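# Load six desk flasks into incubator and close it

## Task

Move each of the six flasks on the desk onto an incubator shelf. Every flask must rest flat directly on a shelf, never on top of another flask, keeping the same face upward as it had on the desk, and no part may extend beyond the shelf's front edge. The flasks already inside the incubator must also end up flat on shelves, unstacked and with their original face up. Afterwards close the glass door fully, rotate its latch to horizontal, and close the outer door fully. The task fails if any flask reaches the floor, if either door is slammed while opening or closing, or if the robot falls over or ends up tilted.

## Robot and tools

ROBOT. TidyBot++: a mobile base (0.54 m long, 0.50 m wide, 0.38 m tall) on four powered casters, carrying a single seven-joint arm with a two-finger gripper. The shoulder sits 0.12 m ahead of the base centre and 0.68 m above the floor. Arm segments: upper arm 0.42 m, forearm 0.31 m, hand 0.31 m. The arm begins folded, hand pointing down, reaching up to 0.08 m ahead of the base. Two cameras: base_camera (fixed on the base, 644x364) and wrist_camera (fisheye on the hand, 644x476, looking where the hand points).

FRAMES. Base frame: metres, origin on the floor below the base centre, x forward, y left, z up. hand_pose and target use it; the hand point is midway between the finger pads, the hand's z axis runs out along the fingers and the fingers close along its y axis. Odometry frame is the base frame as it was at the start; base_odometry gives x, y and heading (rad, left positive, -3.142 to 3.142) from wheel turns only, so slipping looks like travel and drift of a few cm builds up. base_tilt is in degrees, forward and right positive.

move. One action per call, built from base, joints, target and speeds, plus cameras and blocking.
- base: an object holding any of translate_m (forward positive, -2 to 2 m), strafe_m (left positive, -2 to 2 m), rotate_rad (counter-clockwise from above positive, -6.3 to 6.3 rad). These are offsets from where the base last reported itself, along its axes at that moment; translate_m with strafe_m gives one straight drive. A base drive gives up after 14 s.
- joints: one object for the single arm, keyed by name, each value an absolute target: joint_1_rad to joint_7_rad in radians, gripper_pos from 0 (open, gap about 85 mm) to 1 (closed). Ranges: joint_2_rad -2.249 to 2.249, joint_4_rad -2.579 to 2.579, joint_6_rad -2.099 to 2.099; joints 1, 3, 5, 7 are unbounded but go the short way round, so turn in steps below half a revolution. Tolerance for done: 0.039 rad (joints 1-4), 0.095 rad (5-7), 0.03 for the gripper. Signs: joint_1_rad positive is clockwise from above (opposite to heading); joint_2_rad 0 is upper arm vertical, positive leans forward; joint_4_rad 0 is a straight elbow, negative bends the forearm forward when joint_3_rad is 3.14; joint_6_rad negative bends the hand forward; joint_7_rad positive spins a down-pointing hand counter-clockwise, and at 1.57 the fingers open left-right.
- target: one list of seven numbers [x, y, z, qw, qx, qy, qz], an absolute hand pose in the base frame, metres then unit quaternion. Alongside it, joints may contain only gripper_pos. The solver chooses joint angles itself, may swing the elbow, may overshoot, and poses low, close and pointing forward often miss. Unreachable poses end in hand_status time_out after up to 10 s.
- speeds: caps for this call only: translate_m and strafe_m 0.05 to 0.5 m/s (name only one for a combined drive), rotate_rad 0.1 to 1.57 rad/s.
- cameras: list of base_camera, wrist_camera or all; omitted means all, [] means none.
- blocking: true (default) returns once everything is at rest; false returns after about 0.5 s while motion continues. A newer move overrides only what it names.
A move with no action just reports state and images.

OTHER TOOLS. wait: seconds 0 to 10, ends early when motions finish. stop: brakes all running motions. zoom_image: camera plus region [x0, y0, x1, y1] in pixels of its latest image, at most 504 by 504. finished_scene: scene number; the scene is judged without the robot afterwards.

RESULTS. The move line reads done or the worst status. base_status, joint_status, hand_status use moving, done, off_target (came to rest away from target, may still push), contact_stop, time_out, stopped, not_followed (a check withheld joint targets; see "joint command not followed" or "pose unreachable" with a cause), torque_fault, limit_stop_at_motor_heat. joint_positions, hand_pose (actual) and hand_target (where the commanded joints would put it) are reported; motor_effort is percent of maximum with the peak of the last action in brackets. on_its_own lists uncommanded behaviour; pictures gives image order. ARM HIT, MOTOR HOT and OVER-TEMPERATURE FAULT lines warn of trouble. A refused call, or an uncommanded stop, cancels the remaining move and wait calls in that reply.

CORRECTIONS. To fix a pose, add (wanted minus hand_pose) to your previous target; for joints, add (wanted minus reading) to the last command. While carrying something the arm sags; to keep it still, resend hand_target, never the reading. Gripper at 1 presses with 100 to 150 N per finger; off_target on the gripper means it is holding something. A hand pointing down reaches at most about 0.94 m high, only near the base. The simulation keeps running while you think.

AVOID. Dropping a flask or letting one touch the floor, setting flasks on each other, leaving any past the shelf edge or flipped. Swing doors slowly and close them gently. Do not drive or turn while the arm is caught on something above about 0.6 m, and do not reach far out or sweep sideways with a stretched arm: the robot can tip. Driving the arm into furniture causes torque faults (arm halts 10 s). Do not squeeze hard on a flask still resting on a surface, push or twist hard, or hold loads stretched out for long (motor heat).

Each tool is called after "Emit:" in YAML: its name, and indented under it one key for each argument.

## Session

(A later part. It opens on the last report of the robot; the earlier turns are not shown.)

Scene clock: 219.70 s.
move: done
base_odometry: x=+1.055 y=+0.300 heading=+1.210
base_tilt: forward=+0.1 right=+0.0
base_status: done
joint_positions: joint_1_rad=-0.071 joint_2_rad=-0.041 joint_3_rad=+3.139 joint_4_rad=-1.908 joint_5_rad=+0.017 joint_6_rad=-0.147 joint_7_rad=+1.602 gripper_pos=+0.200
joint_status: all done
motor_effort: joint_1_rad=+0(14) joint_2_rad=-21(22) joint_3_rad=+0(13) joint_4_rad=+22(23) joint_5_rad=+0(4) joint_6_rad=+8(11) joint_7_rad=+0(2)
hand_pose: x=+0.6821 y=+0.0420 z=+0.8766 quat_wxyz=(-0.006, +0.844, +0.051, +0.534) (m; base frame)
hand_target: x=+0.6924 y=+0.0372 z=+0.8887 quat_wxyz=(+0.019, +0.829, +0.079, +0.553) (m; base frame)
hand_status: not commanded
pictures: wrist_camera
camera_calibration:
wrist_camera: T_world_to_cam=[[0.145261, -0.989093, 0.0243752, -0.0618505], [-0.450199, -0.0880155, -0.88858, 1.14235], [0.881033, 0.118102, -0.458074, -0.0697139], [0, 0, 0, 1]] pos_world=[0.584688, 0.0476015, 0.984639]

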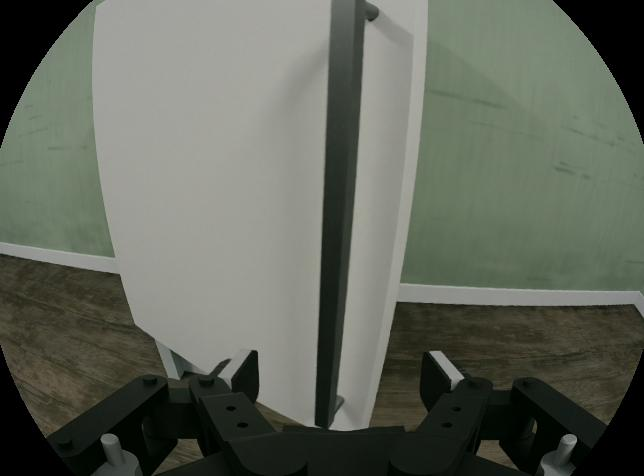

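Emit:
move:
  base: {"translate_m": 0.1, "strafe_m": 0.341, "rotate_rad": -0.36}
  speeds: {"translate_m": 0.2, "rotate_rad": 0.3}
  joints: {"joint_1_rad": -0.065, "joint_2_rad": 0.2, "joint_4_rad": -2.4, "joint_6_rad": 1.07, "gripper_pos": 0.3}
  cameras: ["wrist_camera"]

Scene clock: 246.77 s.
move: done
base_odometry: x=+0.771 y=+0.515 heading=+0.849
base_tilt: forward=+0.1 right=+0.0
base_status: done
joint_positions: joint_1_rad=-0.069 joint_2_rad=+0.190 joint_3_rad=+3.139 joint_4_rad=-2.378 joint_5_rad=+0.017 joint_6_rad=+1.023 joint_7_rad=+1.602 gripper_pos=+0.300
joint_status: all done
motor_effort: joint_1_rad=+0(2) joint_2_rad=-23(25) joint_3_rad=+0(2) joint_4_rad=+15(23) joint_5_rad=+0(1) joint_6_rad=+8(10) joint_7_rad=+1(1)
hand_pose: x=+0.6785 y=+0.0456 z=+0.8389 quat_wxyz=(-0.016, +0.697, +0.044, +0.716) (m; base frame)
hand_target: x=+0.6735 y=+0.0482 z=+0.8374 quat_wxyz=(+0.004, +0.689, +0.072, +0.721) (m; base frame)
hand_status: not commanded
pictures: wrist_camera
camera_calibration:
wrist_camera: T_world_to_cam=[[0.141359, -0.988875, 0.0463077, -0.0725839], [-0.000228489, -0.0468101, -0.998904, 0.892888], [0.989958, 0.141194, -0.00684297, -0.537815], [0, 0, 0, 1]] pos_world=[0.542879, 0.0459557, 0.89159]

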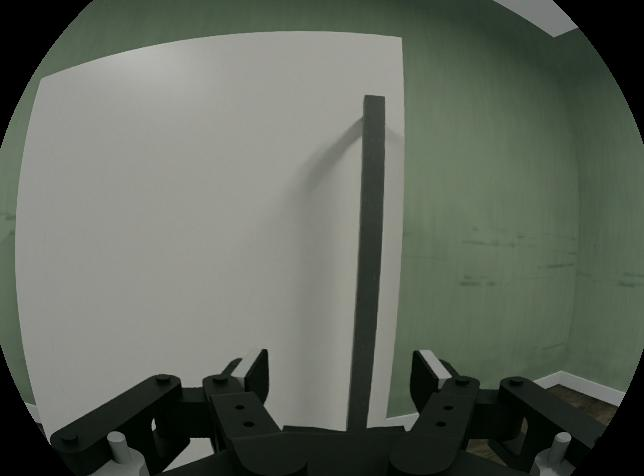

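Emit:
move:
  base: {"translate_m": 0.1, "strafe_m": -0.014}
  speeds: {"translate_m": 0.15}
  joints: {"joint_7_rad": 1.51}
  cameras: ["wrist_camera"]

Scene clock: 254.17 s.
move: done
base_odometry: x=+0.848 y=+0.581 heading=+0.849
base_tilt: forward=+0.1 right=+0.0
base_status: done
joint_positions: joint_1_rad=-0.069 joint_2_rad=+0.200 joint_3_rad=+3.139 joint_4_rad=-2.383 joint_5_rad=+0.017 joint_6_rad=+1.025 joint_7_rad=+1.512 gripper_pos=+0.300
joint_status: all done
motor_effort: joint_1_rad=+0(1) joint_2_rad=-23(25) joint_3_rad=-1(1) joint_4_rad=+15(16) joint_5_rad=-1(1) joint_6_rad=+9(9) joint_7_rad=+0(2)
hand_pose: x=+0.6786 y=+0.0456 z=+0.8317 quat_wxyz=(-0.048, +0.702, +0.012, +0.710) (m; base frame)
hand_target: x=+0.6735 y=+0.0482 z=+0.8374 quat_wxyz=(-0.050, +0.692, +0.021, +0.719) (m; base frame)
hand_status: not commanded
pictures: wrist_camera
camera_calibration:
wrist_camera: T_world_to_cam=[[0.143135, -0.988696, -0.0446358, 0.00217644], [-0.0200991, 0.042187, -0.998908, 0.895284], [0.989499, 0.143876, -0.0138334, -0.531935], [0, 0, 0, 1]] pos_world=[0.544032, 0.040915, 0.887044]

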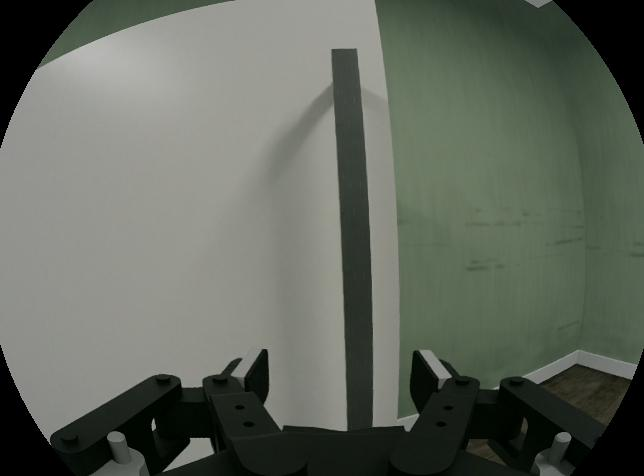

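Emit:
move:
  joints: {"joint_7_rad": 1.62}
  base: {"translate_m": 0.03}
  speeds: {"translate_m": 0.1}
  cameras: ["wrist_camera"]

Scene clock: 258.77 s.
move: done
base_odometry: x=+0.868 y=+0.603 heading=+0.849
base_tilt: forward=+0.1 right=+0.0
base_status: done
joint_positions: joint_1_rad=-0.069 joint_2_rad=+0.204 joint_3_rad=+3.139 joint_4_rad=-2.385 joint_5_rad=+0.017 joint_6_rad=+1.026 joint_7_rad=+1.598 gripper_pos=+0.300
joint_status: all done
motor_effort: joint_1_rad=+0(1) joint_2_rad=-23(26) joint_3_rad=+0(1) joint_4_rad=+15(16) joint_5_rad=+0(1) joint_6_rad=+8(9) joint_7_rad=+0(1)
hand_pose: x=+0.6787 y=+0.0456 z=+0.8288 quat_wxyz=(-0.018, +0.703, +0.043, +0.710) (m; base frame)
hand_target: x=+0.6735 y=+0.0482 z=+0.8374 quat_wxyz=(-0.011, +0.690, +0.059, +0.721) (m; base frame)
hand_status: not commanded
pictures: wrist_camera
camera_calibration:
wrist_camera: T_world_to_cam=[[0.142201, -0.98897, 0.0414419, -0.0686415], [-0.0178153, -0.0444177, -0.998854, 0.894674], [0.989677, 0.1413, -0.023935, -0.523749], [0, 0, 0, 1]] pos_world=[0.544043, 0.0458607, 0.883958]

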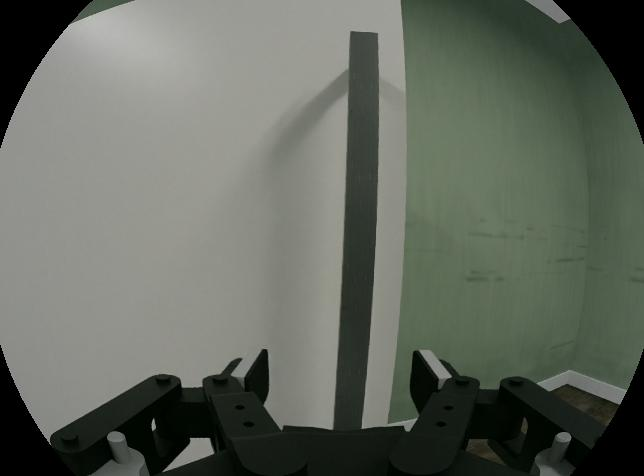

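Emit:
move:
  joints: {"joint_7_rad": 1.545}
  base: {"translate_m": 0.05}
  speeds: {"translate_m": 0.1}
  cameras: ["wrist_camera"]

Scene clock: 263.43 s.
move: done
base_odometry: x=+0.901 y=+0.641 heading=+0.849
base_tilt: forward=+0.1 right=+0.0
base_status: done
joint_positions: joint_1_rad=-0.069 joint_2_rad=+0.204 joint_3_rad=+3.139 joint_4_rad=-2.386 joint_5_rad=+0.017 joint_6_rad=+1.027 joint_7_rad=+1.555 gripper_pos=+0.300
joint_status: all done
motor_effort: joint_1_rad=+0(0) joint_2_rad=-23(26) joint_3_rad=-1(1) joint_4_rad=+14(16) joint_5_rad=-1(1) joint_6_rad=+8(9) joint_7_rad=+0(1)
hand_pose: x=+0.6784 y=+0.0456 z=+0.8282 quat_wxyz=(-0.033, +0.704, +0.027, +0.709) (m; base frame)
hand_target: x=+0.6735 y=+0.0482 z=+0.8374 quat_wxyz=(-0.038, +0.692, +0.033, +0.720) (m; base frame)
hand_status: not commanded
pictures: wrist_camera
camera_calibration:
wrist_camera: T_world_to_cam=[[0.142589, -0.989779, -0.00243434, -0.0325054], [-0.0226321, -0.000801563, -0.999744, 0.89606], [0.989523, 0.142608, -0.0225151, -0.524512], [0, 0, 0, 1]] pos_world=[0.543931, 0.0433445, 0.883941]

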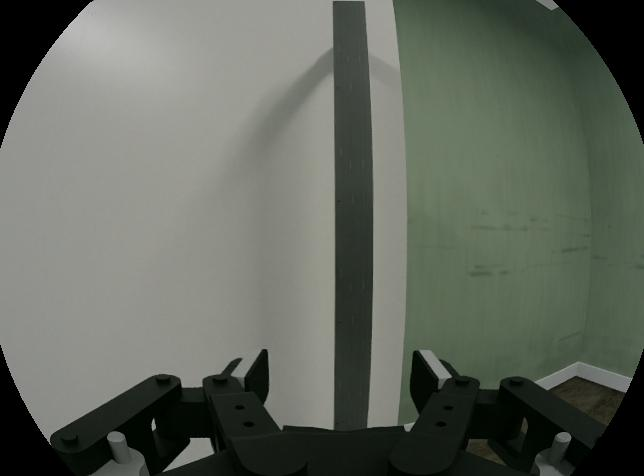

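Emit:
move:
  base: {"translate_m": 0.078, "strafe_m": -0.004}
  speeds: {"translate_m": 0.1}
  cameras: ["wrist_camera"]

Emit:
move:
  joints: {"gripper_pos": 0.8}
  cameras: ["wrist_camera"]

Scene clock: 268.37 s.
move: done
base_odometry: x=+0.956 y=+0.697 heading=+0.849
base_tilt: forward=+0.1 right=+0.0
base_status: done
joint_positions: joint_1_rad=-0.069 joint_2_rad=+0.204 joint_3_rad=+3.139 joint_4_rad=-2.387 joint_5_rad=+0.017 joint_6_rad=+1.027 joint_7_rad=+1.555 gripper_pos=+0.300
joint_status: not commanded
motor_effort: joint_1_rad=+0(1) joint_2_rad=-23(26) joint_3_rad=+0(1) joint_4_rad=+14(16) joint_5_rad=+0(1) joint_6_rad=+8(9) joint_7_rad=+1(1)
hand_pose: x=+0.6781 y=+0.0456 z=+0.8280 quat_wxyz=(-0.033, +0.704, +0.027, +0.709) (m; base frame)
hand_target: x=+0.6735 y=+0.0482 z=+0.8374 quat_wxyz=(-0.038, +0.692, +0.033, +0.720) (m; base frame)
hand_status: not commanded
pictures: wrist_camera
camera_calibration:
wrist_camera: T_world_to_cam=[[0.142588, -0.989779, -0.00246522, -0.0324348], [-0.0229326, -0.000813662, -0.999737, 0.89611], [0.989516, 0.142607, -0.0228143, -0.523949], [0, 0, 0, 1]] pos_world=[0.543631, 0.0433445, 0.88384]

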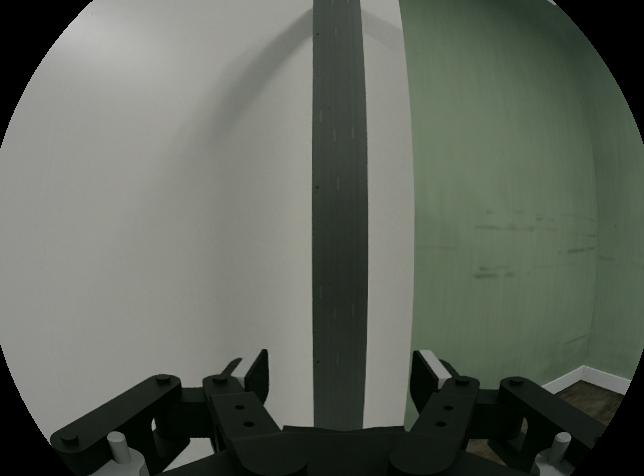

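Scene clock: 269.20 s.
move: done
base_odometry: x=+0.956 y=+0.697 heading=+0.849
base_tilt: forward=+0.1 right=+0.0
base_status: not commanded
joint_positions: joint_1_rad=-0.069 joint_2_rad=+0.204 joint_3_rad=+3.139 joint_4_rad=-2.387 joint_5_rad=+0.017 joint_6_rad=+1.027 joint_7_rad=+1.555 gripper_pos=+0.800
joint_status: all done
motor_effort: joint_1_rad=+0(0) joint_2_rad=-23(24) joint_3_rad=+0(1) joint_4_rad=+14(15) joint_5_rad=-1(1) joint_6_rad=+9(9) joint_7_rad=+0(1)
hand_pose: x=+0.6781 y=+0.0456 z=+0.8280 quat_wxyz=(-0.033, +0.704, +0.027, +0.709) (m; base frame)
hand_target: x=+0.6735 y=+0.0482 z=+0.8374 quat_wxyz=(-0.038, +0.692, +0.033, +0.720) (m; base frame)
hand_status: not commanded
pictures: wrist_camera
camera_calibration:
wrist_camera: T_world_to_cam=[[0.142588, -0.989779, -0.00246522, -0.0324348], [-0.0229326, -0.000813662, -0.999737, 0.89611], [0.989516, 0.142607, -0.0228143, -0.523949], [0, 0, 0, 1]] pos_world=[0.543631, 0.0433445, 0.88384]

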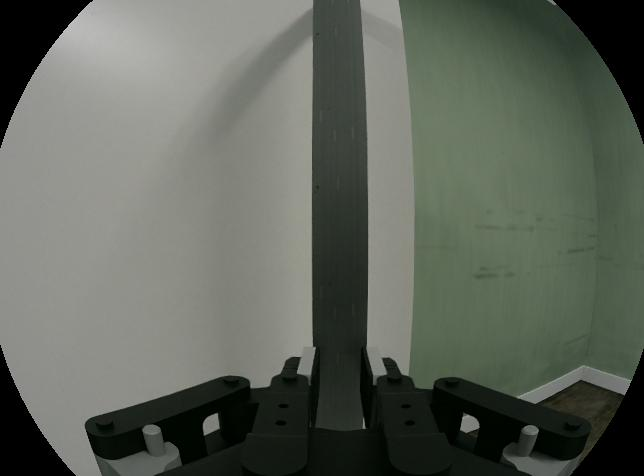

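Emit:
move:
  joints: {"gripper_pos": 0.3}
  cameras: []

Emit:
move:
  base: {"translate_m": 0.032}
  speeds: {"translate_m": 0.08}
  cameras: []

Emit:
move:
  joints: {"gripper_pos": 0.8}
  cameras: ["wrist_camera"]

Scene clock: 274.13 s.
move: done
base_odometry: x=+0.956 y=+0.697 heading=+0.849
base_tilt: forward=+0.1 right=+0.0
base_status: not commanded
joint_positions: joint_1_rad=-0.069 joint_2_rad=+0.204 joint_3_rad=+3.139 joint_4_rad=-2.387 joint_5_rad=+0.017 joint_6_rad=+1.027 joint_7_rad=+1.555 gripper_pos=+0.300
joint_status: all done
motor_effort: joint_1_rad=+0(0) joint_2_rad=-23(24) joint_3_rad=+0(1) joint_4_rad=+15(15) joint_5_rad=+0(1) joint_6_rad=+8(9) joint_7_rad=+0(1)
hand_pose: x=+0.6781 y=+0.0456 z=+0.8280 quat_wxyz=(-0.033, +0.704, +0.027, +0.709) (m; base frame)
hand_target: x=+0.6735 y=+0.0482 z=+0.8374 quat_wxyz=(-0.038, +0.692, +0.033, +0.720) (m; base frame)
hand_status: not commanded
pictures: none
No camera images: "cameras" was empty.

Scene clock: 275.07 s.
move: done
base_odometry: x=+0.977 y=+0.721 heading=+0.849
base_tilt: forward=+0.1 right=+0.0
base_status: done
joint_positions: joint_1_rad=-0.069 joint_2_rad=+0.203 joint_3_rad=+3.139 joint_4_rad=-2.388 joint_5_rad=+0.017 joint_6_rad=+1.027 joint_7_rad=+1.555 gripper_pos=+0.300
joint_status: not commanded
motor_effort: joint_1_rad=+0(1) joint_2_rad=-22(26) joint_3_rad=+0(1) joint_4_rad=+15(16) joint_5_rad=+0(1) joint_6_rad=+8(9) joint_7_rad=+1(1)
hand_pose: x=+0.6779 y=+0.0456 z=+0.8284 quat_wxyz=(-0.033, +0.704, +0.027, +0.709) (m; base frame)
hand_target: x=+0.6735 y=+0.0482 z=+0.8374 quat_wxyz=(-0.038, +0.692, +0.033, +0.720) (m; base frame)
hand_status: not commanded
pictures: none
No camera images: "cameras" was empty.

Scene clock: 275.90 s.
move: off_target
base_odometry: x=+0.977 y=+0.721 heading=+0.849
base_tilt: forward=+0.1 right=+0.0
base_status: not commanded
joint_positions: joint_1_rad=-0.071 joint_2_rad=+0.203 joint_3_rad=+3.138 joint_4_rad=-2.388 joint_5_rad=+0.021 joint_6_rad=+1.028 joint_7_rad=+1.555 gripper_pos=+0.751
joint_status: gripper_pos off_target (ended at +0.751, target +0.800)
motor_effort: joint_1_rad=+1(5) joint_2_rad=-23(24) joint_3_rad=+1(4) joint_4_rad=+15(16) joint_5_rad=-2(5) joint_6_rad=+9(10) joint_7_rad=-2(2)
hand_pose: x=+0.6776 y=+0.0486 z=+0.8285 quat_wxyz=(-0.035, +0.704, +0.031, +0.709) (m; base frame)
hand_target: x=+0.6735 y=+0.0482 z=+0.8374 quat_wxyz=(-0.038, +0.692, +0.033, +0.720) (m; base frame)
hand_status: not commanded
pictures: wrist_camera
camera_calibration:
wrist_camera: T_world_to_cam=[[0.149517, -0.988759, -0.000551214, -0.0357638], [-0.0215977, -0.0027086, -0.999763, 0.895775], [0.988523, 0.149494, -0.0217599, -0.52441], [0, 0, 0, 1]] pos_world=[0.543085, 0.0454604, 0.884132]

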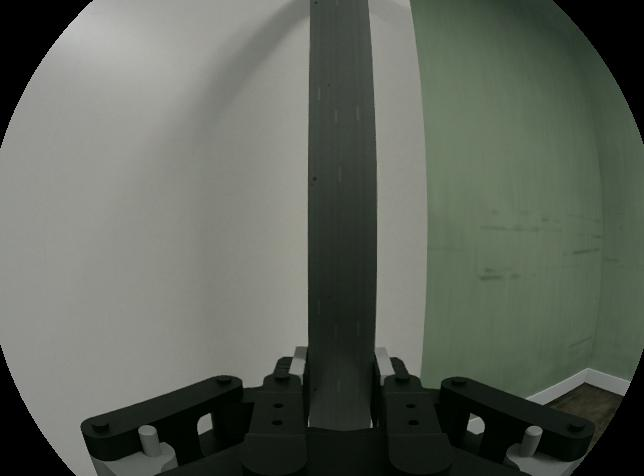

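Emit:
move:
  base: {"translate_m": -0.12, "strafe_m": 0.155, "rotate_rad": -0.2}
  speeds: {"translate_m": 0.12, "rotate_rad": 0.12}
  cameras: []

Emit:
move:
  base: {"translate_m": -0.12, "strafe_m": 0.155, "rotate_rad": -0.2}
  speeds: {"translate_m": 0.12, "rotate_rad": 0.12}
  cameras: ["wrist_camera"]

Scene clock: 288.00 s.
move: done
base_odometry: x=+0.781 y=+0.733 heading=+0.648
base_tilt: forward=+0.1 right=+0.0
base_status: done
joint_positions: joint_1_rad=-0.069 joint_2_rad=+0.201 joint_3_rad=+3.138 joint_4_rad=-2.392 joint_5_rad=+0.027 joint_6_rad=+1.030 joint_7_rad=+1.555 gripper_pos=+0.751
joint_status: not commanded
motor_effort: joint_1_rad=-1(6) joint_2_rad=-23(26) joint_3_rad=-1(5) joint_4_rad=+15(18) joint_5_rad=-2(6) joint_6_rad=+8(10) joint_7_rad=+0(1)
hand_pose: x=+0.6760 y=+0.0490 z=+0.8283 quat_wxyz=(-0.035, +0.704, +0.033, +0.709) (m; base frame)
hand_target: x=+0.6735 y=+0.0482 z=+0.8374 quat_wxyz=(-0.038, +0.692, +0.033, +0.720) (m; base frame)
hand_status: not commanded
pictures: none
No camera images: "cameras" was empty.

Scene clock: 290.27 s.
move: done
base_odometry: x=+0.592 y=+0.784 heading=+0.448
base_tilt: forward=+0.1 right=+0.0
base_status: done
joint_positions: joint_1_rad=-0.065 joint_2_rad=+0.198 joint_3_rad=+3.140 joint_4_rad=-2.397 joint_5_rad=+0.031 joint_6_rad=+1.032 joint_7_rad=+1.555 gripper_pos=+0.751
joint_status: not commanded
motor_effort: joint_1_rad=-2(7) joint_2_rad=-22(25) joint_3_rad=-2(6) joint_4_rad=+16(19) joint_5_rad=-1(8) joint_6_rad=+9(10) joint_7_rad=+0(1)
hand_pose: x=+0.6745 y=+0.0463 z=+0.8282 quat_wxyz=(-0.033, +0.704, +0.033, +0.709) (m; base frame)
hand_target: x=+0.6735 y=+0.0482 z=+0.8374 quat_wxyz=(-0.038, +0.692, +0.033, +0.720) (m; base frame)
hand_status: not commanded
pictures: wrist_camera
camera_calibration:
wrist_camera: T_world_to_cam=[[0.149441, -0.988758, 0.0049197, -0.041998], [-0.0214013, -0.0082089, -0.999737, 0.895479], [0.988539, 0.149296, -0.0223874, -0.520612], [0, 0, 0, 1]] pos_world=[0.540086, 0.0435503, 0.883795]

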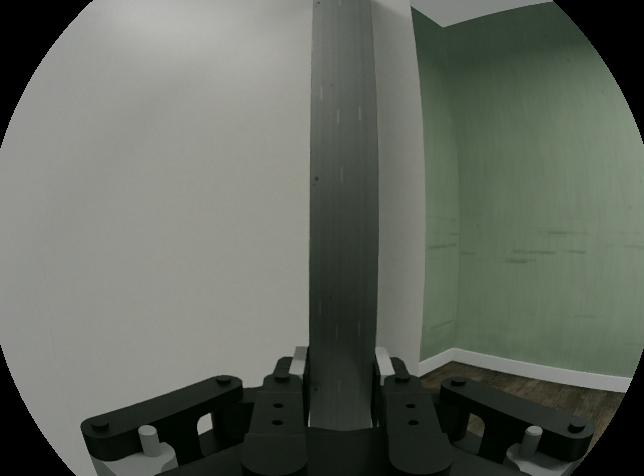

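Continue the opening arc.

Emit:
move:
  base: {"translate_m": -0.119, "strafe_m": 0.153, "rotate_rad": -0.2}
  speeds: {"translate_m": 0.12, "rotate_rad": 0.12}
  cameras: []

Emit:
move:
  base: {"translate_m": -0.119, "strafe_m": 0.153, "rotate_rad": -0.2}
  speeds: {"translate_m": 0.12, "rotate_rad": 0.12}
  cameras: []

Emit:
move:
  base: {"translate_m": -0.119, "strafe_m": 0.153, "rotate_rad": -0.2}
  speeds: {"translate_m": 0.12, "rotate_rad": 0.12}
  cameras: ["wrist_camera"]

Scene clock: 300.83 s.
move: done
base_odometry: x=+0.418 y=+0.871 heading=+0.247
base_tilt: forward=+0.1 right=+0.0
base_status: done
joint_positions: joint_1_rad=-0.062 joint_2_rad=+0.195 joint_3_rad=+3.142 joint_4_rad=-2.400 joint_5_rad=+0.034 joint_6_rad=+1.033 joint_7_rad=+1.555 gripper_pos=+0.751
joint_status: not commanded
motor_effort: joint_1_rad=-2(6) joint_2_rad=-21(25) joint_3_rad=-2(5) joint_4_rad=+17(19) joint_5_rad=-2(7) joint_6_rad=+7(10) joint_7_rad=+0(1)
hand_pose: x=+0.6734 y=+0.0442 z=+0.8282 quat_wxyz=(-0.031, +0.704, +0.032, +0.709) (m; base frame)
hand_target: x=+0.6735 y=+0.0482 z=+0.8374 quat_wxyz=(-0.038, +0.692, +0.033, +0.720) (m; base frame)
hand_status: not commanded
pictures: none
No camera images: "cameras" was empty.

Scene clock: 303.07 s.
move: done
base_odometry: x=+0.265 y=+0.990 heading=+0.047
base_tilt: forward=+0.1 right=+0.0
base_status: done
joint_positions: joint_1_rad=-0.057 joint_2_rad=+0.194 joint_3_rad=+3.146 joint_4_rad=-2.403 joint_5_rad=+0.036 joint_6_rad=+1.034 joint_7_rad=+1.555 gripper_pos=+0.751
joint_status: not commanded
motor_effort: joint_1_rad=-2(7) joint_2_rad=-21(24) joint_3_rad=-2(6) joint_4_rad=+16(20) joint_5_rad=-2(7) joint_6_rad=+8(10) joint_7_rad=+1(2)
hand_pose: x=+0.6728 y=+0.0408 z=+0.8283 quat_wxyz=(-0.029, +0.704, +0.031, +0.709) (m; base frame)
hand_target: x=+0.6735 y=+0.0482 z=+0.8374 quat_wxyz=(-0.038, +0.692, +0.033, +0.720) (m; base frame)
hand_status: not commanded
pictures: none
No camera images: "cameras" was empty.

Scene clock: 305.27 s.
move: done
base_odometry: x=+0.139 y=+1.137 heading=-0.154
base_tilt: forward=+0.1 right=+0.0
base_status: done
joint_positions: joint_1_rad=-0.052 joint_2_rad=+0.193 joint_3_rad=+3.150 joint_4_rad=-2.404 joint_5_rad=+0.038 joint_6_rad=+1.035 joint_7_rad=+1.555 gripper_pos=+0.751
joint_status: not commanded
motor_effort: joint_1_rad=-1(9) joint_2_rad=-21(23) joint_3_rad=-1(8) joint_4_rad=+16(19) joint_5_rad=-3(6) joint_6_rad=+8(10) joint_7_rad=+1(2)
hand_pose: x=+0.6727 y=+0.0361 z=+0.8282 quat_wxyz=(-0.025, +0.704, +0.029, +0.709) (m; base frame)
hand_target: x=+0.6735 y=+0.0482 z=+0.8374 quat_wxyz=(-0.038, +0.692, +0.033, +0.720) (m; base frame)
hand_status: not commanded
pictures: wrist_camera
camera_calibration:
wrist_camera: T_world_to_cam=[[0.133587, -0.990985, 0.0102056, -0.0454277], [-0.0208453, -0.0131054, -0.999697, 0.895179], [0.990818, 0.133333, -0.0224081, -0.518125], [0, 0, 0, 1]] pos_world=[0.538097, 0.0357969, 0.883761]

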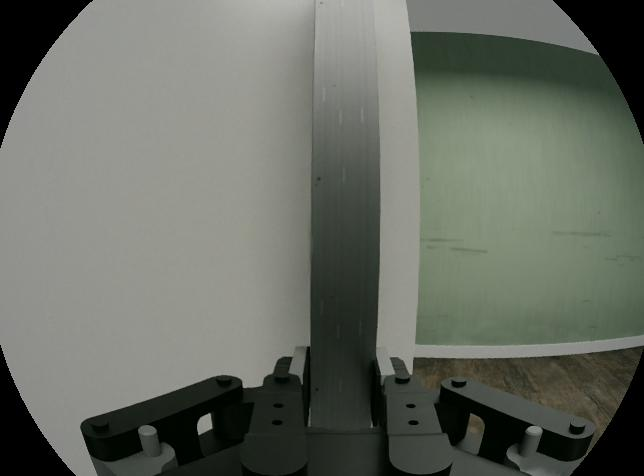

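Emit:
move:
  base: {"translate_m": -0.118, "strafe_m": 0.15, "rotate_rad": -0.2}
  speeds: {"translate_m": 0.12, "rotate_rad": 0.12}
  cameras: []

Emit:
move:
  base: {"translate_m": -0.118, "strafe_m": 0.15, "rotate_rad": -0.2}
  speeds: {"translate_m": 0.12, "rotate_rad": 0.12}
  cameras: []

Emit:
move:
  base: {"translate_m": -0.09, "strafe_m": 0.112, "rotate_rad": -0.15}
  speeds: {"translate_m": 0.1, "rotate_rad": 0.1}
  cameras: ["wrist_camera"]

Scene clock: 313.20 s.
move: done
base_odometry: x=+0.045 y=+1.304 heading=-0.354
base_tilt: forward=+0.1 right=+0.0
base_status: done
joint_positions: joint_1_rad=-0.049 joint_2_rad=+0.193 joint_3_rad=+3.152 joint_4_rad=-2.405 joint_5_rad=+0.039 joint_6_rad=+1.035 joint_7_rad=+1.555 gripper_pos=+0.751
joint_status: not commanded
motor_effort: joint_1_rad=-3(11) joint_2_rad=-21(24) joint_3_rad=-3(10) joint_4_rad=+16(20) joint_5_rad=-2(6) joint_6_rad=+8(10) joint_7_rad=+0(2)
hand_pose: x=+0.6727 y=+0.0333 z=+0.8283 quat_wxyz=(-0.023, +0.704, +0.027, +0.710) (m; base frame)
hand_target: x=+0.6735 y=+0.0482 z=+0.8374 quat_wxyz=(-0.038, +0.692, +0.033, +0.720) (m; base frame)
hand_status: not commanded
pictures: none
No camera images: "cameras" was empty.

Scene clock: 315.40 s.
move: done
base_odometry: x=-0.013 y=+1.485 heading=-0.555
base_tilt: forward=+0.1 right=+0.0
base_status: done
joint_positions: joint_1_rad=-0.045 joint_2_rad=+0.193 joint_3_rad=+3.156 joint_4_rad=-2.405 joint_5_rad=+0.039 joint_6_rad=+1.036 joint_7_rad=+1.555 gripper_pos=+0.751
joint_status: not commanded
motor_effort: joint_1_rad=-4(12) joint_2_rad=-21(23) joint_3_rad=-3(11) joint_4_rad=+17(19) joint_5_rad=-1(5) joint_6_rad=+8(10) joint_7_rad=+1(2)
hand_pose: x=+0.6731 y=+0.0292 z=+0.8283 quat_wxyz=(-0.020, +0.704, +0.025, +0.710) (m; base frame)
hand_target: x=+0.6735 y=+0.0482 z=+0.8374 quat_wxyz=(-0.038, +0.692, +0.033, +0.720) (m; base frame)
hand_status: not commanded
pictures: none
No camera images: "cameras" was empty.

Scene clock: 317.43 s.
move: done
base_odometry: x=-0.031 y=+1.628 heading=-0.705
base_tilt: forward=+0.1 right=+0.0
base_status: done
joint_positions: joint_1_rad=-0.039 joint_2_rad=+0.194 joint_3_rad=+3.161 joint_4_rad=-2.405 joint_5_rad=+0.039 joint_6_rad=+1.037 joint_7_rad=+1.555 gripper_pos=+0.751
joint_status: not commanded
motor_effort: joint_1_rad=-4(12) joint_2_rad=-21(23) joint_3_rad=-4(11) joint_4_rad=+16(20) joint_5_rad=-1(5) joint_6_rad=+8(10) joint_7_rad=+1(2)
hand_pose: x=+0.6735 y=+0.0235 z=+0.8283 quat_wxyz=(-0.016, +0.704, +0.022, +0.710) (m; base frame)
hand_target: x=+0.6735 y=+0.0482 z=+0.8374 quat_wxyz=(-0.038, +0.692, +0.033, +0.720) (m; base frame)
hand_status: not commanded
pictures: wrist_camera
camera_calibration:
wrist_camera: T_world_to_cam=[[0.110698, -0.993771, 0.0128757, -0.0447663], [-0.020215, -0.0152041, -0.99968, 0.894659], [0.993649, 0.110402, -0.0217721, -0.51911], [0, 0, 0, 1]] pos_world=[0.538854, 0.0264259, 0.883647]

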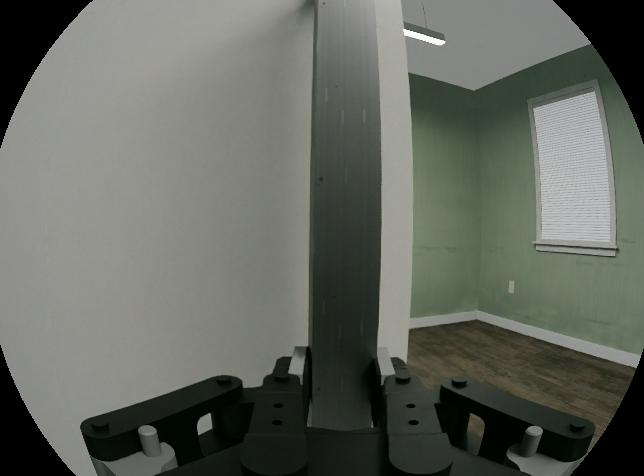

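Emit:
move:
  base: {"strafe_m": -0.018}
  speeds: {"strafe_m": 0.1}
  cameras: []

Emit:
move:
  joints: {"gripper_pos": 0.2}
  cameras: []

Emit:
move:
  base: {"translate_m": -0.3}
  speeds: {"translate_m": 0.2}
  cameras: []

Emit:
move:
  joints: {"joint_2_rad": -0.33, "joint_4_rad": -2.52, "joint_6_rad": -0.8}
  cameras: ["wrist_camera"]

Scene clock: 322.60 s.
move: done
base_odometry: x=-0.043 y=+1.614 heading=-0.705
base_tilt: forward=+0.1 right=+0.0
base_status: done
joint_positions: joint_1_rad=-0.059 joint_2_rad=+0.194 joint_3_rad=+3.145 joint_4_rad=-2.404 joint_5_rad=+0.039 joint_6_rad=+1.037 joint_7_rad=+1.555 gripper_pos=+0.751
joint_status: not commanded
motor_effort: joint_1_rad=-1(4) joint_2_rad=-22(24) joint_3_rad=+0(4) joint_4_rad=+15(18) joint_5_rad=-2(4) joint_6_rad=+8(10) joint_7_rad=+1(1)
hand_pose: x=+0.6722 y=+0.0428 z=+0.8283 quat_wxyz=(-0.030, +0.703, +0.033, +0.710) (m; base frame)
hand_target: x=+0.6735 y=+0.0482 z=+0.8374 quat_wxyz=(-0.038, +0.692, +0.033, +0.720) (m; base frame)
hand_status: not commanded
pictures: none
No camera images: "cameras" was empty.

Scene clock: 323.47 s.
move: done
base_odometry: x=-0.043 y=+1.614 heading=-0.705
base_tilt: forward=+0.1 right=+0.0
base_status: not commanded
joint_positions: joint_1_rad=-0.059 joint_2_rad=+0.194 joint_3_rad=+3.145 joint_4_rad=-2.404 joint_5_rad=+0.039 joint_6_rad=+1.037 joint_7_rad=+1.555 gripper_pos=+0.200
joint_status: all done
motor_effort: joint_1_rad=+0(2) joint_2_rad=-23(23) joint_3_rad=+0(1) joint_4_rad=+15(16) joint_5_rad=+0(2) joint_6_rad=+9(9) joint_7_rad=+0(1)
hand_pose: x=+0.6722 y=+0.0430 z=+0.8283 quat_wxyz=(-0.030, +0.703, +0.033, +0.710) (m; base frame)
hand_target: x=+0.6735 y=+0.0482 z=+0.8374 quat_wxyz=(-0.038, +0.692, +0.033, +0.720) (m; base frame)
hand_status: not commanded
pictures: none
No camera images: "cameras" was empty.

Scene clock: 325.67 s.
move: done
base_odometry: x=-0.271 y=+1.809 heading=-0.705
base_tilt: forward=+0.1 right=+0.0
base_status: done
joint_positions: joint_1_rad=-0.059 joint_2_rad=+0.200 joint_3_rad=+3.145 joint_4_rad=-2.403 joint_5_rad=+0.039 joint_6_rad=+1.037 joint_7_rad=+1.555 gripper_pos=+0.200
joint_status: not commanded
motor_effort: joint_1_rad=+0(1) joint_2_rad=-23(25) joint_3_rad=-1(1) joint_4_rad=+14(16) joint_5_rad=-1(1) joint_6_rad=+8(9) joint_7_rad=+1(1)
hand_pose: x=+0.6735 y=+0.0431 z=+0.8259 quat_wxyz=(-0.030, +0.705, +0.033, +0.708) (m; base frame)
hand_target: x=+0.6735 y=+0.0482 z=+0.8374 quat_wxyz=(-0.038, +0.692, +0.033, +0.720) (m; base frame)
hand_status: not commanded
pictures: none
No camera images: "cameras" was empty.

Scene clock: 328.30 s.
move: done
base_odometry: x=-0.271 y=+1.809 heading=-0.705
base_tilt: forward=+0.1 right=+0.0
base_status: not commanded
joint_positions: joint_1_rad=-0.059 joint_2_rad=-0.321 joint_3_rad=+3.145 joint_4_rad=-2.503 joint_5_rad=+0.039 joint_6_rad=-0.742 joint_7_rad=+1.555 gripper_pos=+0.200
joint_status: all done
motor_effort: joint_1_rad=+0(1) joint_2_rad=-5(25) joint_3_rad=+0(2) joint_4_rad=+15(17) joint_5_rad=+0(1) joint_6_rad=+1(10) joint_7_rad=+0(1)
hand_pose: x=+0.3110 y=+0.0040 z=+0.5968 quat_wxyz=(+0.010, +0.993, +0.033, +0.109) (m; base frame)
hand_target: x=+0.2859 y=+0.0032 z=+0.5898 quat_wxyz=(+0.012, +0.996, +0.032, +0.076) (m; base frame)
hand_status: not commanded
pictures: wrist_camera
camera_calibration:
wrist_camera: T_world_to_cam=[[0.0797001, -0.996434, -0.0276818, 0.0128557], [-0.979817, -0.0732033, -0.186013, 0.468737], [0.183323, 0.0419483, -0.982157, 0.663502], [0, 0, 0, 1]] pos_world=[0.336616, 0.0192902, 0.73921]

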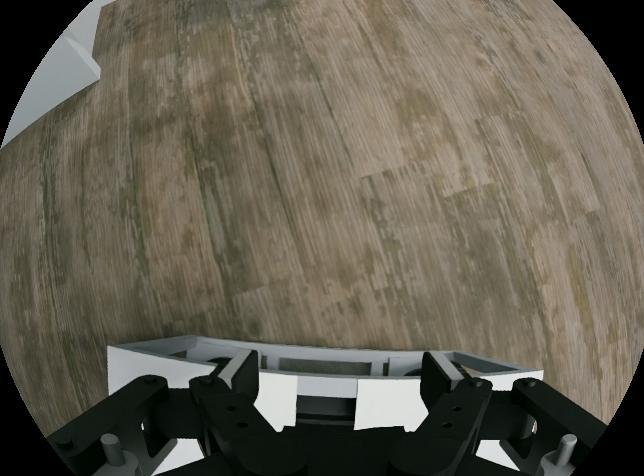

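Emit:
move:
  base: {"translate_m": 0.704, "strafe_m": -0.81, "rotate_rad": 1.915}
  speeds: {"translate_m": 0.35, "rotate_rad": 0.8}
  cameras: []

Emit:
move:
  base: {"strafe_m": -1.37}
  speeds: {"strafe_m": 0.4}
  cameras: []

Emit:
move:
  joints: {"joint_1_rad": -0.065, "joint_2_rad": 0.2, "joint_4_rad": -2.1, "joint_5_rad": 0.0, "joint_6_rad": 0.5, "gripper_pos": 0.0}
  cameras: ["wrist_camera"]

Scene clock: 338.20 s.
move: done
base_odometry: x=-0.260 y=+0.736 heading=+1.210
base_tilt: forward=+0.1 right=+0.0
base_status: done
joint_positions: joint_1_rad=-0.059 joint_2_rad=-0.325 joint_3_rad=+3.145 joint_4_rad=-2.504 joint_5_rad=+0.039 joint_6_rad=-0.750 joint_7_rad=+1.555 gripper_pos=+0.200
joint_status: not commanded
motor_effort: joint_1_rad=+0(1) joint_2_rad=-5(5) joint_3_rad=+0(1) joint_4_rad=+15(17) joint_5_rad=+0(1) joint_6_rad=+1(2) joint_7_rad=+0(1)
hand_pose: x=+0.3087 y=+0.0038 z=+0.5968 quat_wxyz=(+0.010, +0.994, +0.033, +0.107) (m; base frame)
hand_target: x=+0.2859 y=+0.0032 z=+0.5898 quat_wxyz=(+0.012, +0.996, +0.032, +0.076) (m; base frame)
hand_status: not commanded
pictures: none
No camera images: "cameras" was empty.

Scene clock: 342.77 s.
move: done
base_odometry: x=+1.021 y=+0.252 heading=+1.209
base_tilt: forward=+0.1 right=+0.0
base_status: done
joint_positions: joint_1_rad=-0.059 joint_2_rad=-0.325 joint_3_rad=+3.145 joint_4_rad=-2.504 joint_5_rad=+0.039 joint_6_rad=-0.750 joint_7_rad=+1.555 gripper_pos=+0.200
joint_status: not commanded
motor_effort: joint_1_rad=+0(1) joint_2_rad=-4(5) joint_3_rad=+0(1) joint_4_rad=+15(16) joint_5_rad=+0(1) joint_6_rad=+1(2) joint_7_rad=+1(1)
hand_pose: x=+0.3087 y=+0.0038 z=+0.5968 quat_wxyz=(+0.010, +0.994, +0.033, +0.107) (m; base frame)
hand_target: x=+0.2859 y=+0.0032 z=+0.5898 quat_wxyz=(+0.012, +0.996, +0.032, +0.076) (m; base frame)
hand_status: not commanded
pictures: none
No camera images: "cameras" was empty.

Scene clock: 345.07 s.
move: done
base_odometry: x=+1.021 y=+0.252 heading=+1.209
base_tilt: forward=+0.1 right=+0.0
base_status: not commanded
joint_positions: joint_1_rad=-0.059 joint_2_rad=+0.195 joint_3_rad=+3.145 joint_4_rad=-2.107 joint_5_rad=+0.039 joint_6_rad=+0.451 joint_7_rad=+1.555 gripper_pos=+0.000
joint_status: all done
motor_effort: joint_1_rad=+0(1) joint_2_rad=-26(27) joint_3_rad=-1(1) joint_4_rad=+18(18) joint_5_rad=+0(1) joint_6_rad=+8(9) joint_7_rad=+0(1)
hand_pose: x=+0.7321 y=+0.0412 z=+0.7984 quat_wxyz=(-0.018, +0.798, +0.035, +0.601) (m; base frame)
hand_target: x=+0.7388 y=+0.0415 z=+0.8140 quat_wxyz=(-0.028, +0.783, +0.015, +0.621) (m; base frame)
hand_status: not commanded
pictures: wrist_camera
camera_calibration:
wrist_camera: T_world_to_cam=[[0.133693, -0.991019, 0.00271756, -0.0422216], [-0.303135, -0.0435046, -0.951954, 1.03646], [0.943523, 0.126446, -0.306228, -0.316908], [0, 0, 0, 1]] pos_world=[0.618843, 0.0433201, 0.889734]

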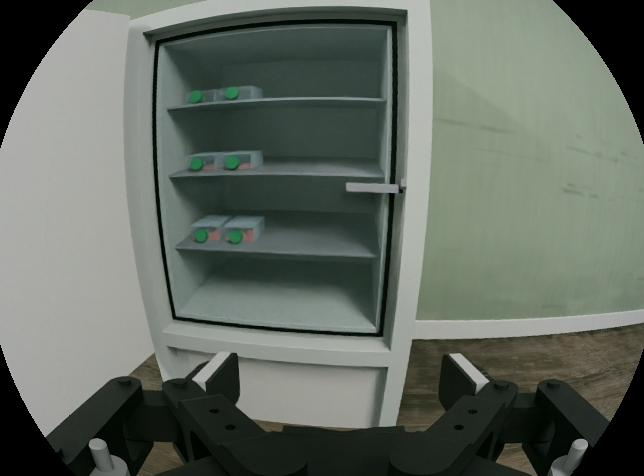

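Emit:
move:
  joints: {"joint_2_rad": 0.43, "joint_4_rad": -2.538, "joint_5_rad": -0.035, "joint_6_rad": 1.412, "gripper_pos": 0.5}
  base: {"translate_m": 0.45, "strafe_m": -0.033}
  speeds: {"translate_m": 0.3}
  cameras: ["wrist_camera"]

Scene clock: 366.53 s.
move: done
base_odometry: x=+1.212 y=+0.661 heading=+1.209
base_tilt: forward=+0.1 right=+0.0
base_status: done
joint_positions: joint_1_rad=-0.059 joint_2_rad=+0.427 joint_3_rad=+3.145 joint_4_rad=-2.519 joint_5_rad=+0.016 joint_6_rad=+1.365 joint_7_rad=+1.555 gripper_pos=+0.500
joint_status: all done
motor_effort: joint_1_rad=+0(1) joint_2_rad=-26(28) joint_3_rad=-1(1) joint_4_rad=+9(19) joint_5_rad=+0(1) joint_6_rad=+8(11) joint_7_rad=+0(1)
hand_pose: x=+0.6644 y=+0.0370 z=+0.7530 quat_wxyz=(-0.029, +0.711, +0.021, +0.703) (m; base frame)
hand_target: x=+0.6593 y=+0.0255 z=+0.7592 quat_wxyz=(-0.022, +0.702, -0.001, +0.712) (m; base frame)
hand_status: not commanded
pictures: wrist_camera
camera_calibration:
wrist_camera: T_world_to_cam=[[0.128544, -0.991674, -0.00770316, -0.0258999], [-0.0405574, 0.00250425, -0.999174, 0.831986], [0.990874, 0.12875, -0.0398978, -0.498472], [0, 0, 0, 1]] pos_world=[0.530996, 0.0364106, 0.811211]

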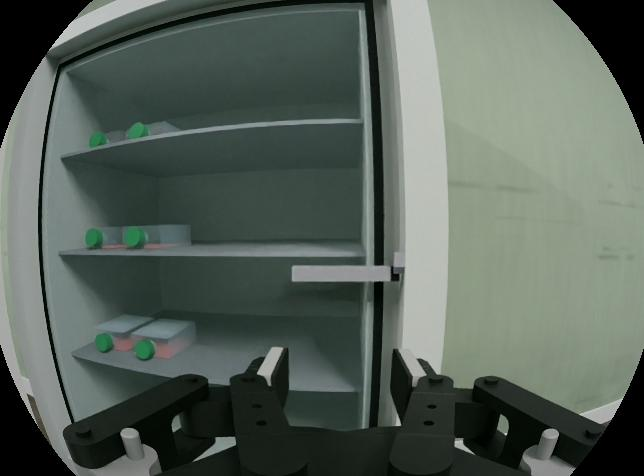

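Emit:
move:
  joints: {"joint_2_rad": 0.352, "joint_4_rad": -2.503, "joint_6_rad": 1.237, "joint_7_rad": 3.2}
  base: {"translate_m": 0.1, "strafe_m": 0.002}
  speeds: {"translate_m": 0.15}
  cameras: ["wrist_camera"]

Scene clock: 390.83 s.
move: done
base_odometry: x=+1.245 y=+0.755 heading=+1.209
base_tilt: forward=+0.1 right=+0.0
base_status: done
joint_positions: joint_1_rad=-0.059 joint_2_rad=+0.368 joint_3_rad=+3.145 joint_4_rad=-2.515 joint_5_rad=+0.015 joint_6_rad=+1.296 joint_7_rad=+3.133 gripper_pos=+0.500
joint_status: all done
motor_effort: joint_1_rad=+0(1) joint_2_rad=-25(27) joint_3_rad=-1(1) joint_4_rad=+10(10) joint_5_rad=-1(1) joint_6_rad=+9(9) joint_7_rad=+0(2)
hand_pose: x=+0.6608 y=+0.0366 z=+0.7651 quat_wxyz=(+0.477, +0.487, +0.521, +0.514) (m; base frame)
hand_target: x=+0.6632 y=+0.0262 z=+0.7605 quat_wxyz=(+0.492, +0.491, +0.532, +0.484) (m; base frame)
hand_status: not commanded
pictures: wrist_camera
camera_calibration:
wrist_camera: T_world_to_cam=[[0.0738494, 0.00674536, 0.997247, -0.794983], [0.0414728, -0.999133, 0.00368692, 0.0590549], [0.996407, 0.0410863, -0.0740651, -0.468628], [0, 0, 0, 1]] pos_world=[0.523204, 0.0836203, 0.757868]

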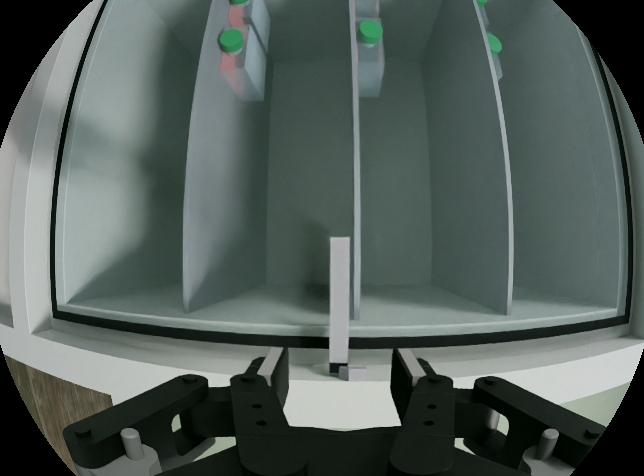

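Emit:
move:
  joints: {"joint_2_rad": 0.382}
  base: {"translate_m": 0.08, "strafe_m": 0.004}
  speeds: {"translate_m": 0.1}
  cameras: ["wrist_camera"]

Scene clock: 413.50 s.
move: done
base_odometry: x=+1.270 y=+0.832 heading=+1.209
base_tilt: forward=+0.1 right=+0.0
base_status: done
joint_positions: joint_1_rad=-0.059 joint_2_rad=+0.382 joint_3_rad=+3.145 joint_4_rad=-2.510 joint_5_rad=+0.015 joint_6_rad=+1.294 joint_7_rad=+3.134 gripper_pos=+0.500
joint_status: all done
motor_effort: joint_1_rad=+0(1) joint_2_rad=-25(28) joint_3_rad=-1(1) joint_4_rad=+9(11) joint_5_rad=+0(1) joint_6_rad=+8(9) joint_7_rad=+0(1)
hand_pose: x=+0.6635 y=+0.0367 z=+0.7589 quat_wxyz=(+0.474, +0.489, +0.524, +0.511) (m; base frame)
hand_target: x=+0.6653 y=+0.0264 z=+0.7441 quat_wxyz=(+0.485, +0.497, +0.540, +0.476) (m; base frame)
hand_status: not commanded
pictures: wrist_camera
camera_calibration:
wrist_camera: T_world_to_cam=[[0.0846029, 0.00768294, 0.996385, -0.795541], [0.0413686, -0.999135, 0.00419154, 0.0587314], [0.995556, 0.0408645, -0.0848475, -0.463014], [0, 0, 0, 1]] pos_world=[0.525832, 0.0837135, 0.753134]

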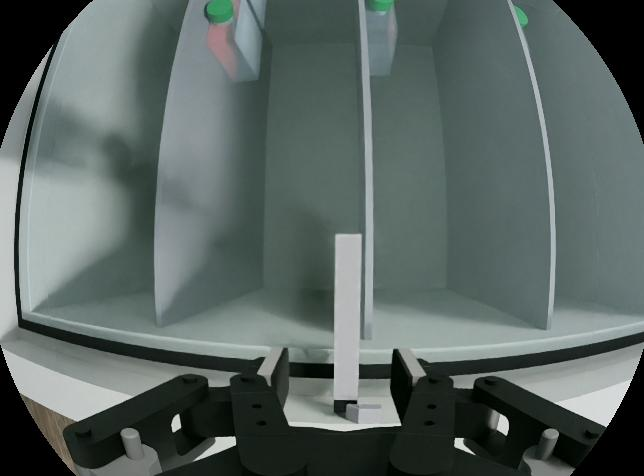

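Emit:
move:
  base: {"translate_m": 0.05, "strafe_m": 0.006}
  speeds: {"translate_m": 0.08}
  cameras: ["wrist_camera"]

Scene clock: 419.67 s.
move: done
base_odometry: x=+1.282 y=+0.881 heading=+1.209
base_tilt: forward=+0.1 right=+0.0
base_status: done
joint_positions: joint_1_rad=-0.059 joint_2_rad=+0.383 joint_3_rad=+3.145 joint_4_rad=-2.508 joint_5_rad=+0.015 joint_6_rad=+1.294 joint_7_rad=+3.134 gripper_pos=+0.500
joint_status: not commanded
motor_effort: joint_1_rad=+0(1) joint_2_rad=-25(27) joint_3_rad=-1(1) joint_4_rad=+9(11) joint_5_rad=-1(1) joint_6_rad=+9(9) joint_7_rad=+1(1)
hand_pose: x=+0.6641 y=+0.0367 z=+0.7590 quat_wxyz=(+0.475, +0.489, +0.524, +0.511) (m; base frame)
hand_target: x=+0.6653 y=+0.0264 z=+0.7441 quat_wxyz=(+0.485, +0.497, +0.540, +0.476) (m; base frame)
hand_status: not commanded
pictures: wrist_camera
camera_calibration:
wrist_camera: T_world_to_cam=[[0.0840079, 0.00764405, 0.996436, -0.795316], [0.0412657, -0.999139, 0.00418574, 0.0587652], [0.99561, 0.040767, -0.0842511, -0.464085], [0, 0, 0, 1]] pos_world=[0.526436, 0.0837134, 0.753136]

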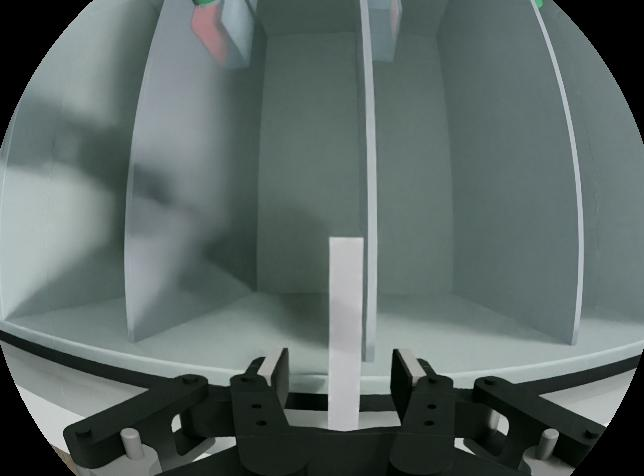

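Emit:
move:
  base: {"translate_m": 0.028, "strafe_m": 0.0}
  speeds: {"translate_m": 0.06}
  cameras: ["wrist_camera"]

Emit:
move:
  joints: {"gripper_pos": 0.92}
  cameras: ["wrist_camera"]

Scene clock: 424.30 s.
move: done
base_odometry: x=+1.292 y=+0.907 heading=+1.209
base_tilt: forward=+0.1 right=+0.0
base_status: done
joint_positions: joint_1_rad=-0.059 joint_2_rad=+0.384 joint_3_rad=+3.145 joint_4_rad=-2.508 joint_5_rad=+0.015 joint_6_rad=+1.294 joint_7_rad=+3.134 gripper_pos=+0.500
joint_status: not commanded
motor_effort: joint_1_rad=+0(1) joint_2_rad=-25(27) joint_3_rad=-1(1) joint_4_rad=+10(11) joint_5_rad=+0(1) joint_6_rad=+8(9) joint_7_rad=+1(1)
hand_pose: x=+0.6642 y=+0.0366 z=+0.7589 quat_wxyz=(+0.475, +0.489, +0.524, +0.511) (m; base frame)
hand_target: x=+0.6653 y=+0.0264 z=+0.7441 quat_wxyz=(+0.485, +0.497, +0.540, +0.476) (m; base frame)
hand_status: not commanded
pictures: wrist_camera
camera_calibration:
wrist_camera: T_world_to_cam=[[0.0843131, 0.0075314, 0.996411, -0.795364], [0.0409608, -0.999152, 0.00408614, 0.0589937], [0.995597, 0.0404693, -0.0845502, -0.464033], [0, 0, 0, 1]] pos_world=[0.526633, 0.083713, 0.753035]

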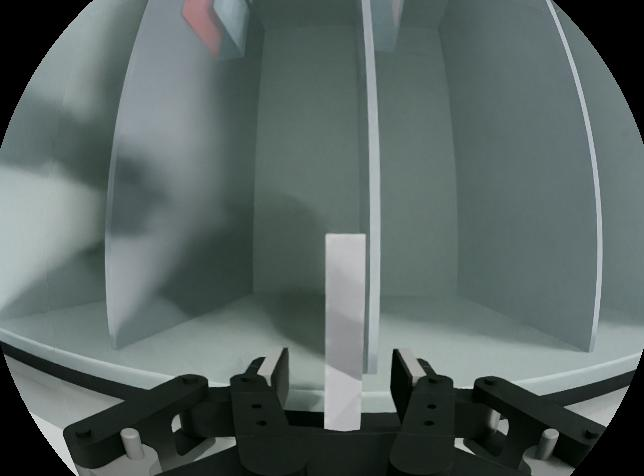

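Scene clock: 425.07 s.
move: off_target
base_odometry: x=+1.292 y=+0.907 heading=+1.209
base_tilt: forward=+0.1 right=+0.0
base_status: not commanded
joint_positions: joint_1_rad=-0.059 joint_2_rad=+0.380 joint_3_rad=+3.145 joint_4_rad=-2.508 joint_5_rad=+0.015 joint_6_rad=+1.293 joint_7_rad=+3.135 gripper_pos=+0.871
joint_status: gripper_pos off_target (ended at +0.871, target +0.920)
motor_effort: joint_1_rad=+0(0) joint_2_rad=-24(25) joint_3_rad=-1(1) joint_4_rad=+11(16) joint_5_rad=-1(1) joint_6_rad=+7(9) joint_7_rad=+0(1)
hand_pose: x=+0.6639 y=+0.0366 z=+0.7604 quat_wxyz=(+0.476, +0.489, +0.523, +0.511) (m; base frame)
hand_target: x=+0.6653 y=+0.0264 z=+0.7441 quat_wxyz=(+0.485, +0.497, +0.540, +0.476) (m; base frame)
hand_status: not commanded
pictures: wrist_camera
camera_calibration:
wrist_camera: T_world_to_cam=[[0.0819691, 0.00873225, 0.996597, -0.795452], [0.0409241, -0.999148, 0.00538863, 0.0579294], [0.995794, 0.0403431, -0.0822566, -0.465475], [0, 0, 0, 1]] pos_world=[0.526349, 0.0836049, 0.754144]

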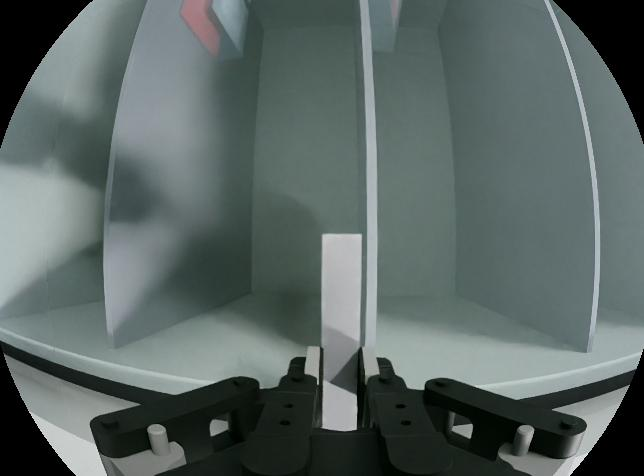

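Emit:
move:
  joints: {"joint_7_rad": 2.6}
  cameras: ["wrist_camera"]

Emit:
move:
  joints: {"joint_7_rad": 2.05}
  cameras: ["wrist_camera"]

Scene clock: 429.37 s.
move: done
base_odometry: x=+1.292 y=+0.907 heading=+1.209
base_tilt: forward=+0.1 right=+0.0
base_status: not commanded
joint_positions: joint_1_rad=-0.059 joint_2_rad=+0.380 joint_3_rad=+3.145 joint_4_rad=-2.507 joint_5_rad=+0.014 joint_6_rad=+1.292 joint_7_rad=+2.658 gripper_pos=+0.871
joint_status: all done
motor_effort: joint_1_rad=-1(1) joint_2_rad=-23(26) joint_3_rad=-1(2) joint_4_rad=+8(12) joint_5_rad=+0(1) joint_6_rad=+6(9) joint_7_rad=+0(2)
hand_pose: x=+0.6644 y=+0.0364 z=+0.7608 quat_wxyz=(+0.342, +0.598, +0.393, +0.609) (m; base frame)
hand_target: x=+0.6653 y=+0.0264 z=+0.7441 quat_wxyz=(+0.322, +0.635, +0.368, +0.598) (m; base frame)
hand_status: not commanded
pictures: wrist_camera
camera_calibration:
wrist_camera: T_world_to_cam=[[0.110351, -0.449063, 0.88666, -0.714493], [0.021737, -0.890804, -0.453867, 0.416043], [0.993655, 0.069358, -0.0885398, -0.460749], [0, 0, 0, 1]] pos_world=[0.527627, 0.081717, 0.781546]

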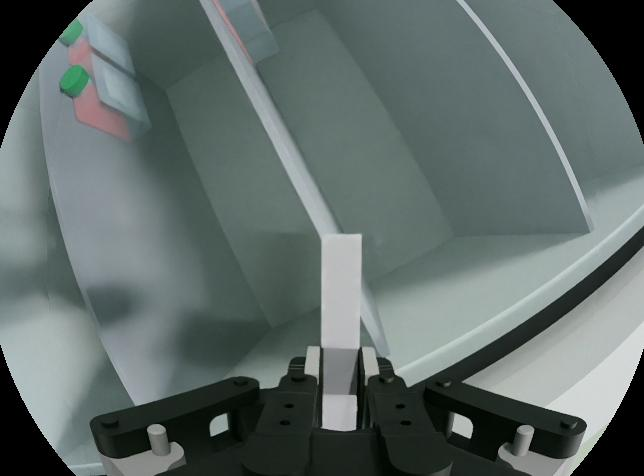

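Scene clock: 430.67 s.
move: done
base_odometry: x=+1.292 y=+0.907 heading=+1.209
base_tilt: forward=+0.1 right=+0.0
base_status: not commanded
joint_positions: joint_1_rad=-0.059 joint_2_rad=+0.380 joint_3_rad=+3.145 joint_4_rad=-2.506 joint_5_rad=+0.013 joint_6_rad=+1.292 joint_7_rad=+2.116 gripper_pos=+0.871
joint_status: all done
motor_effort: joint_1_rad=-1(1) joint_2_rad=-22(23) joint_3_rad=-1(2) joint_4_rad=+8(8) joint_5_rad=+0(1) joint_6_rad=+5(6) joint_7_rad=+0(1)
hand_pose: x=+0.6647 y=+0.0361 z=+0.7611 quat_wxyz=(+0.167, +0.681, +0.218, +0.679) (m; base frame)
hand_target: x=+0.6653 y=+0.0264 z=+0.7441 quat_wxyz=(+0.148, +0.711, +0.182, +0.663) (m; base frame)
hand_status: not commanded
pictures: wrist_camera
camera_calibration:
wrist_camera: T_world_to_cam=[[0.127799, -0.841721, 0.524569, -0.436737], [-0.0129675, -0.530279, -0.847724, 0.72568], [0.991715, 0.101536, -0.0786843, -0.468305], [0, 0, 0, 1]] pos_world=[0.52965, 0.0647518, 0.807427]

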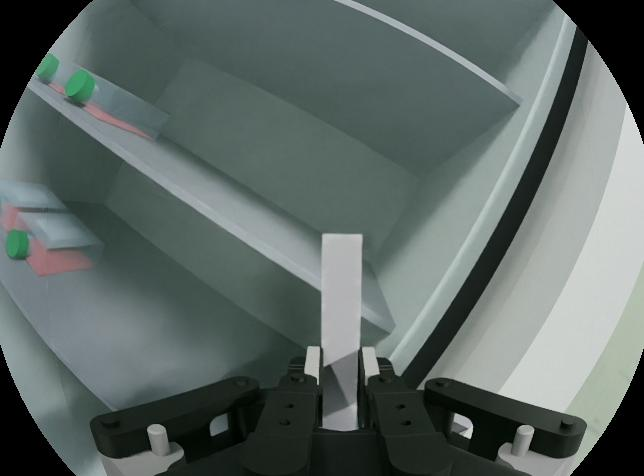

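Emit:
move:
  joints: {"joint_7_rad": 1.53}
  cameras: ["wrist_camera"]

Scene clock: 434.47 s.
move: done
base_odometry: x=+1.292 y=+0.907 heading=+1.209
base_tilt: forward=+0.1 right=+0.0
base_status: not commanded
joint_positions: joint_1_rad=-0.059 joint_2_rad=+0.380 joint_3_rad=+3.145 joint_4_rad=-2.506 joint_5_rad=+0.012 joint_6_rad=+1.292 joint_7_rad=+1.596 gripper_pos=+0.871
joint_status: all done
motor_effort: joint_1_rad=-1(1) joint_2_rad=-23(23) joint_3_rad=-1(2) joint_4_rad=+8(8) joint_5_rad=+0(1) joint_6_rad=+5(6) joint_7_rad=+1(1)
hand_pose: x=+0.6648 y=+0.0357 z=+0.7612 quat_wxyz=(-0.013, +0.714, +0.035, +0.699) (m; base frame)
hand_target: x=+0.6653 y=+0.0264 z=+0.7441 quat_wxyz=(-0.027, +0.734, -0.007, +0.679) (m; base frame)
hand_status: not commanded
pictures: wrist_camera
camera_calibration:
wrist_camera: T_world_to_cam=[[0.125371, -0.991552, 0.0332663, -0.0561864], [-0.049985, -0.0398013, -0.997957, 0.847025], [0.99085, 0.123452, -0.0545527, -0.486973], [0, 0, 0, 1]] pos_world=[0.5319, 0.0381186, 0.820597]

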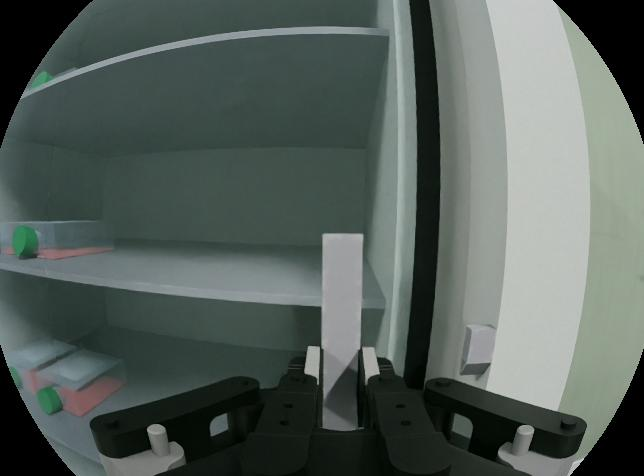

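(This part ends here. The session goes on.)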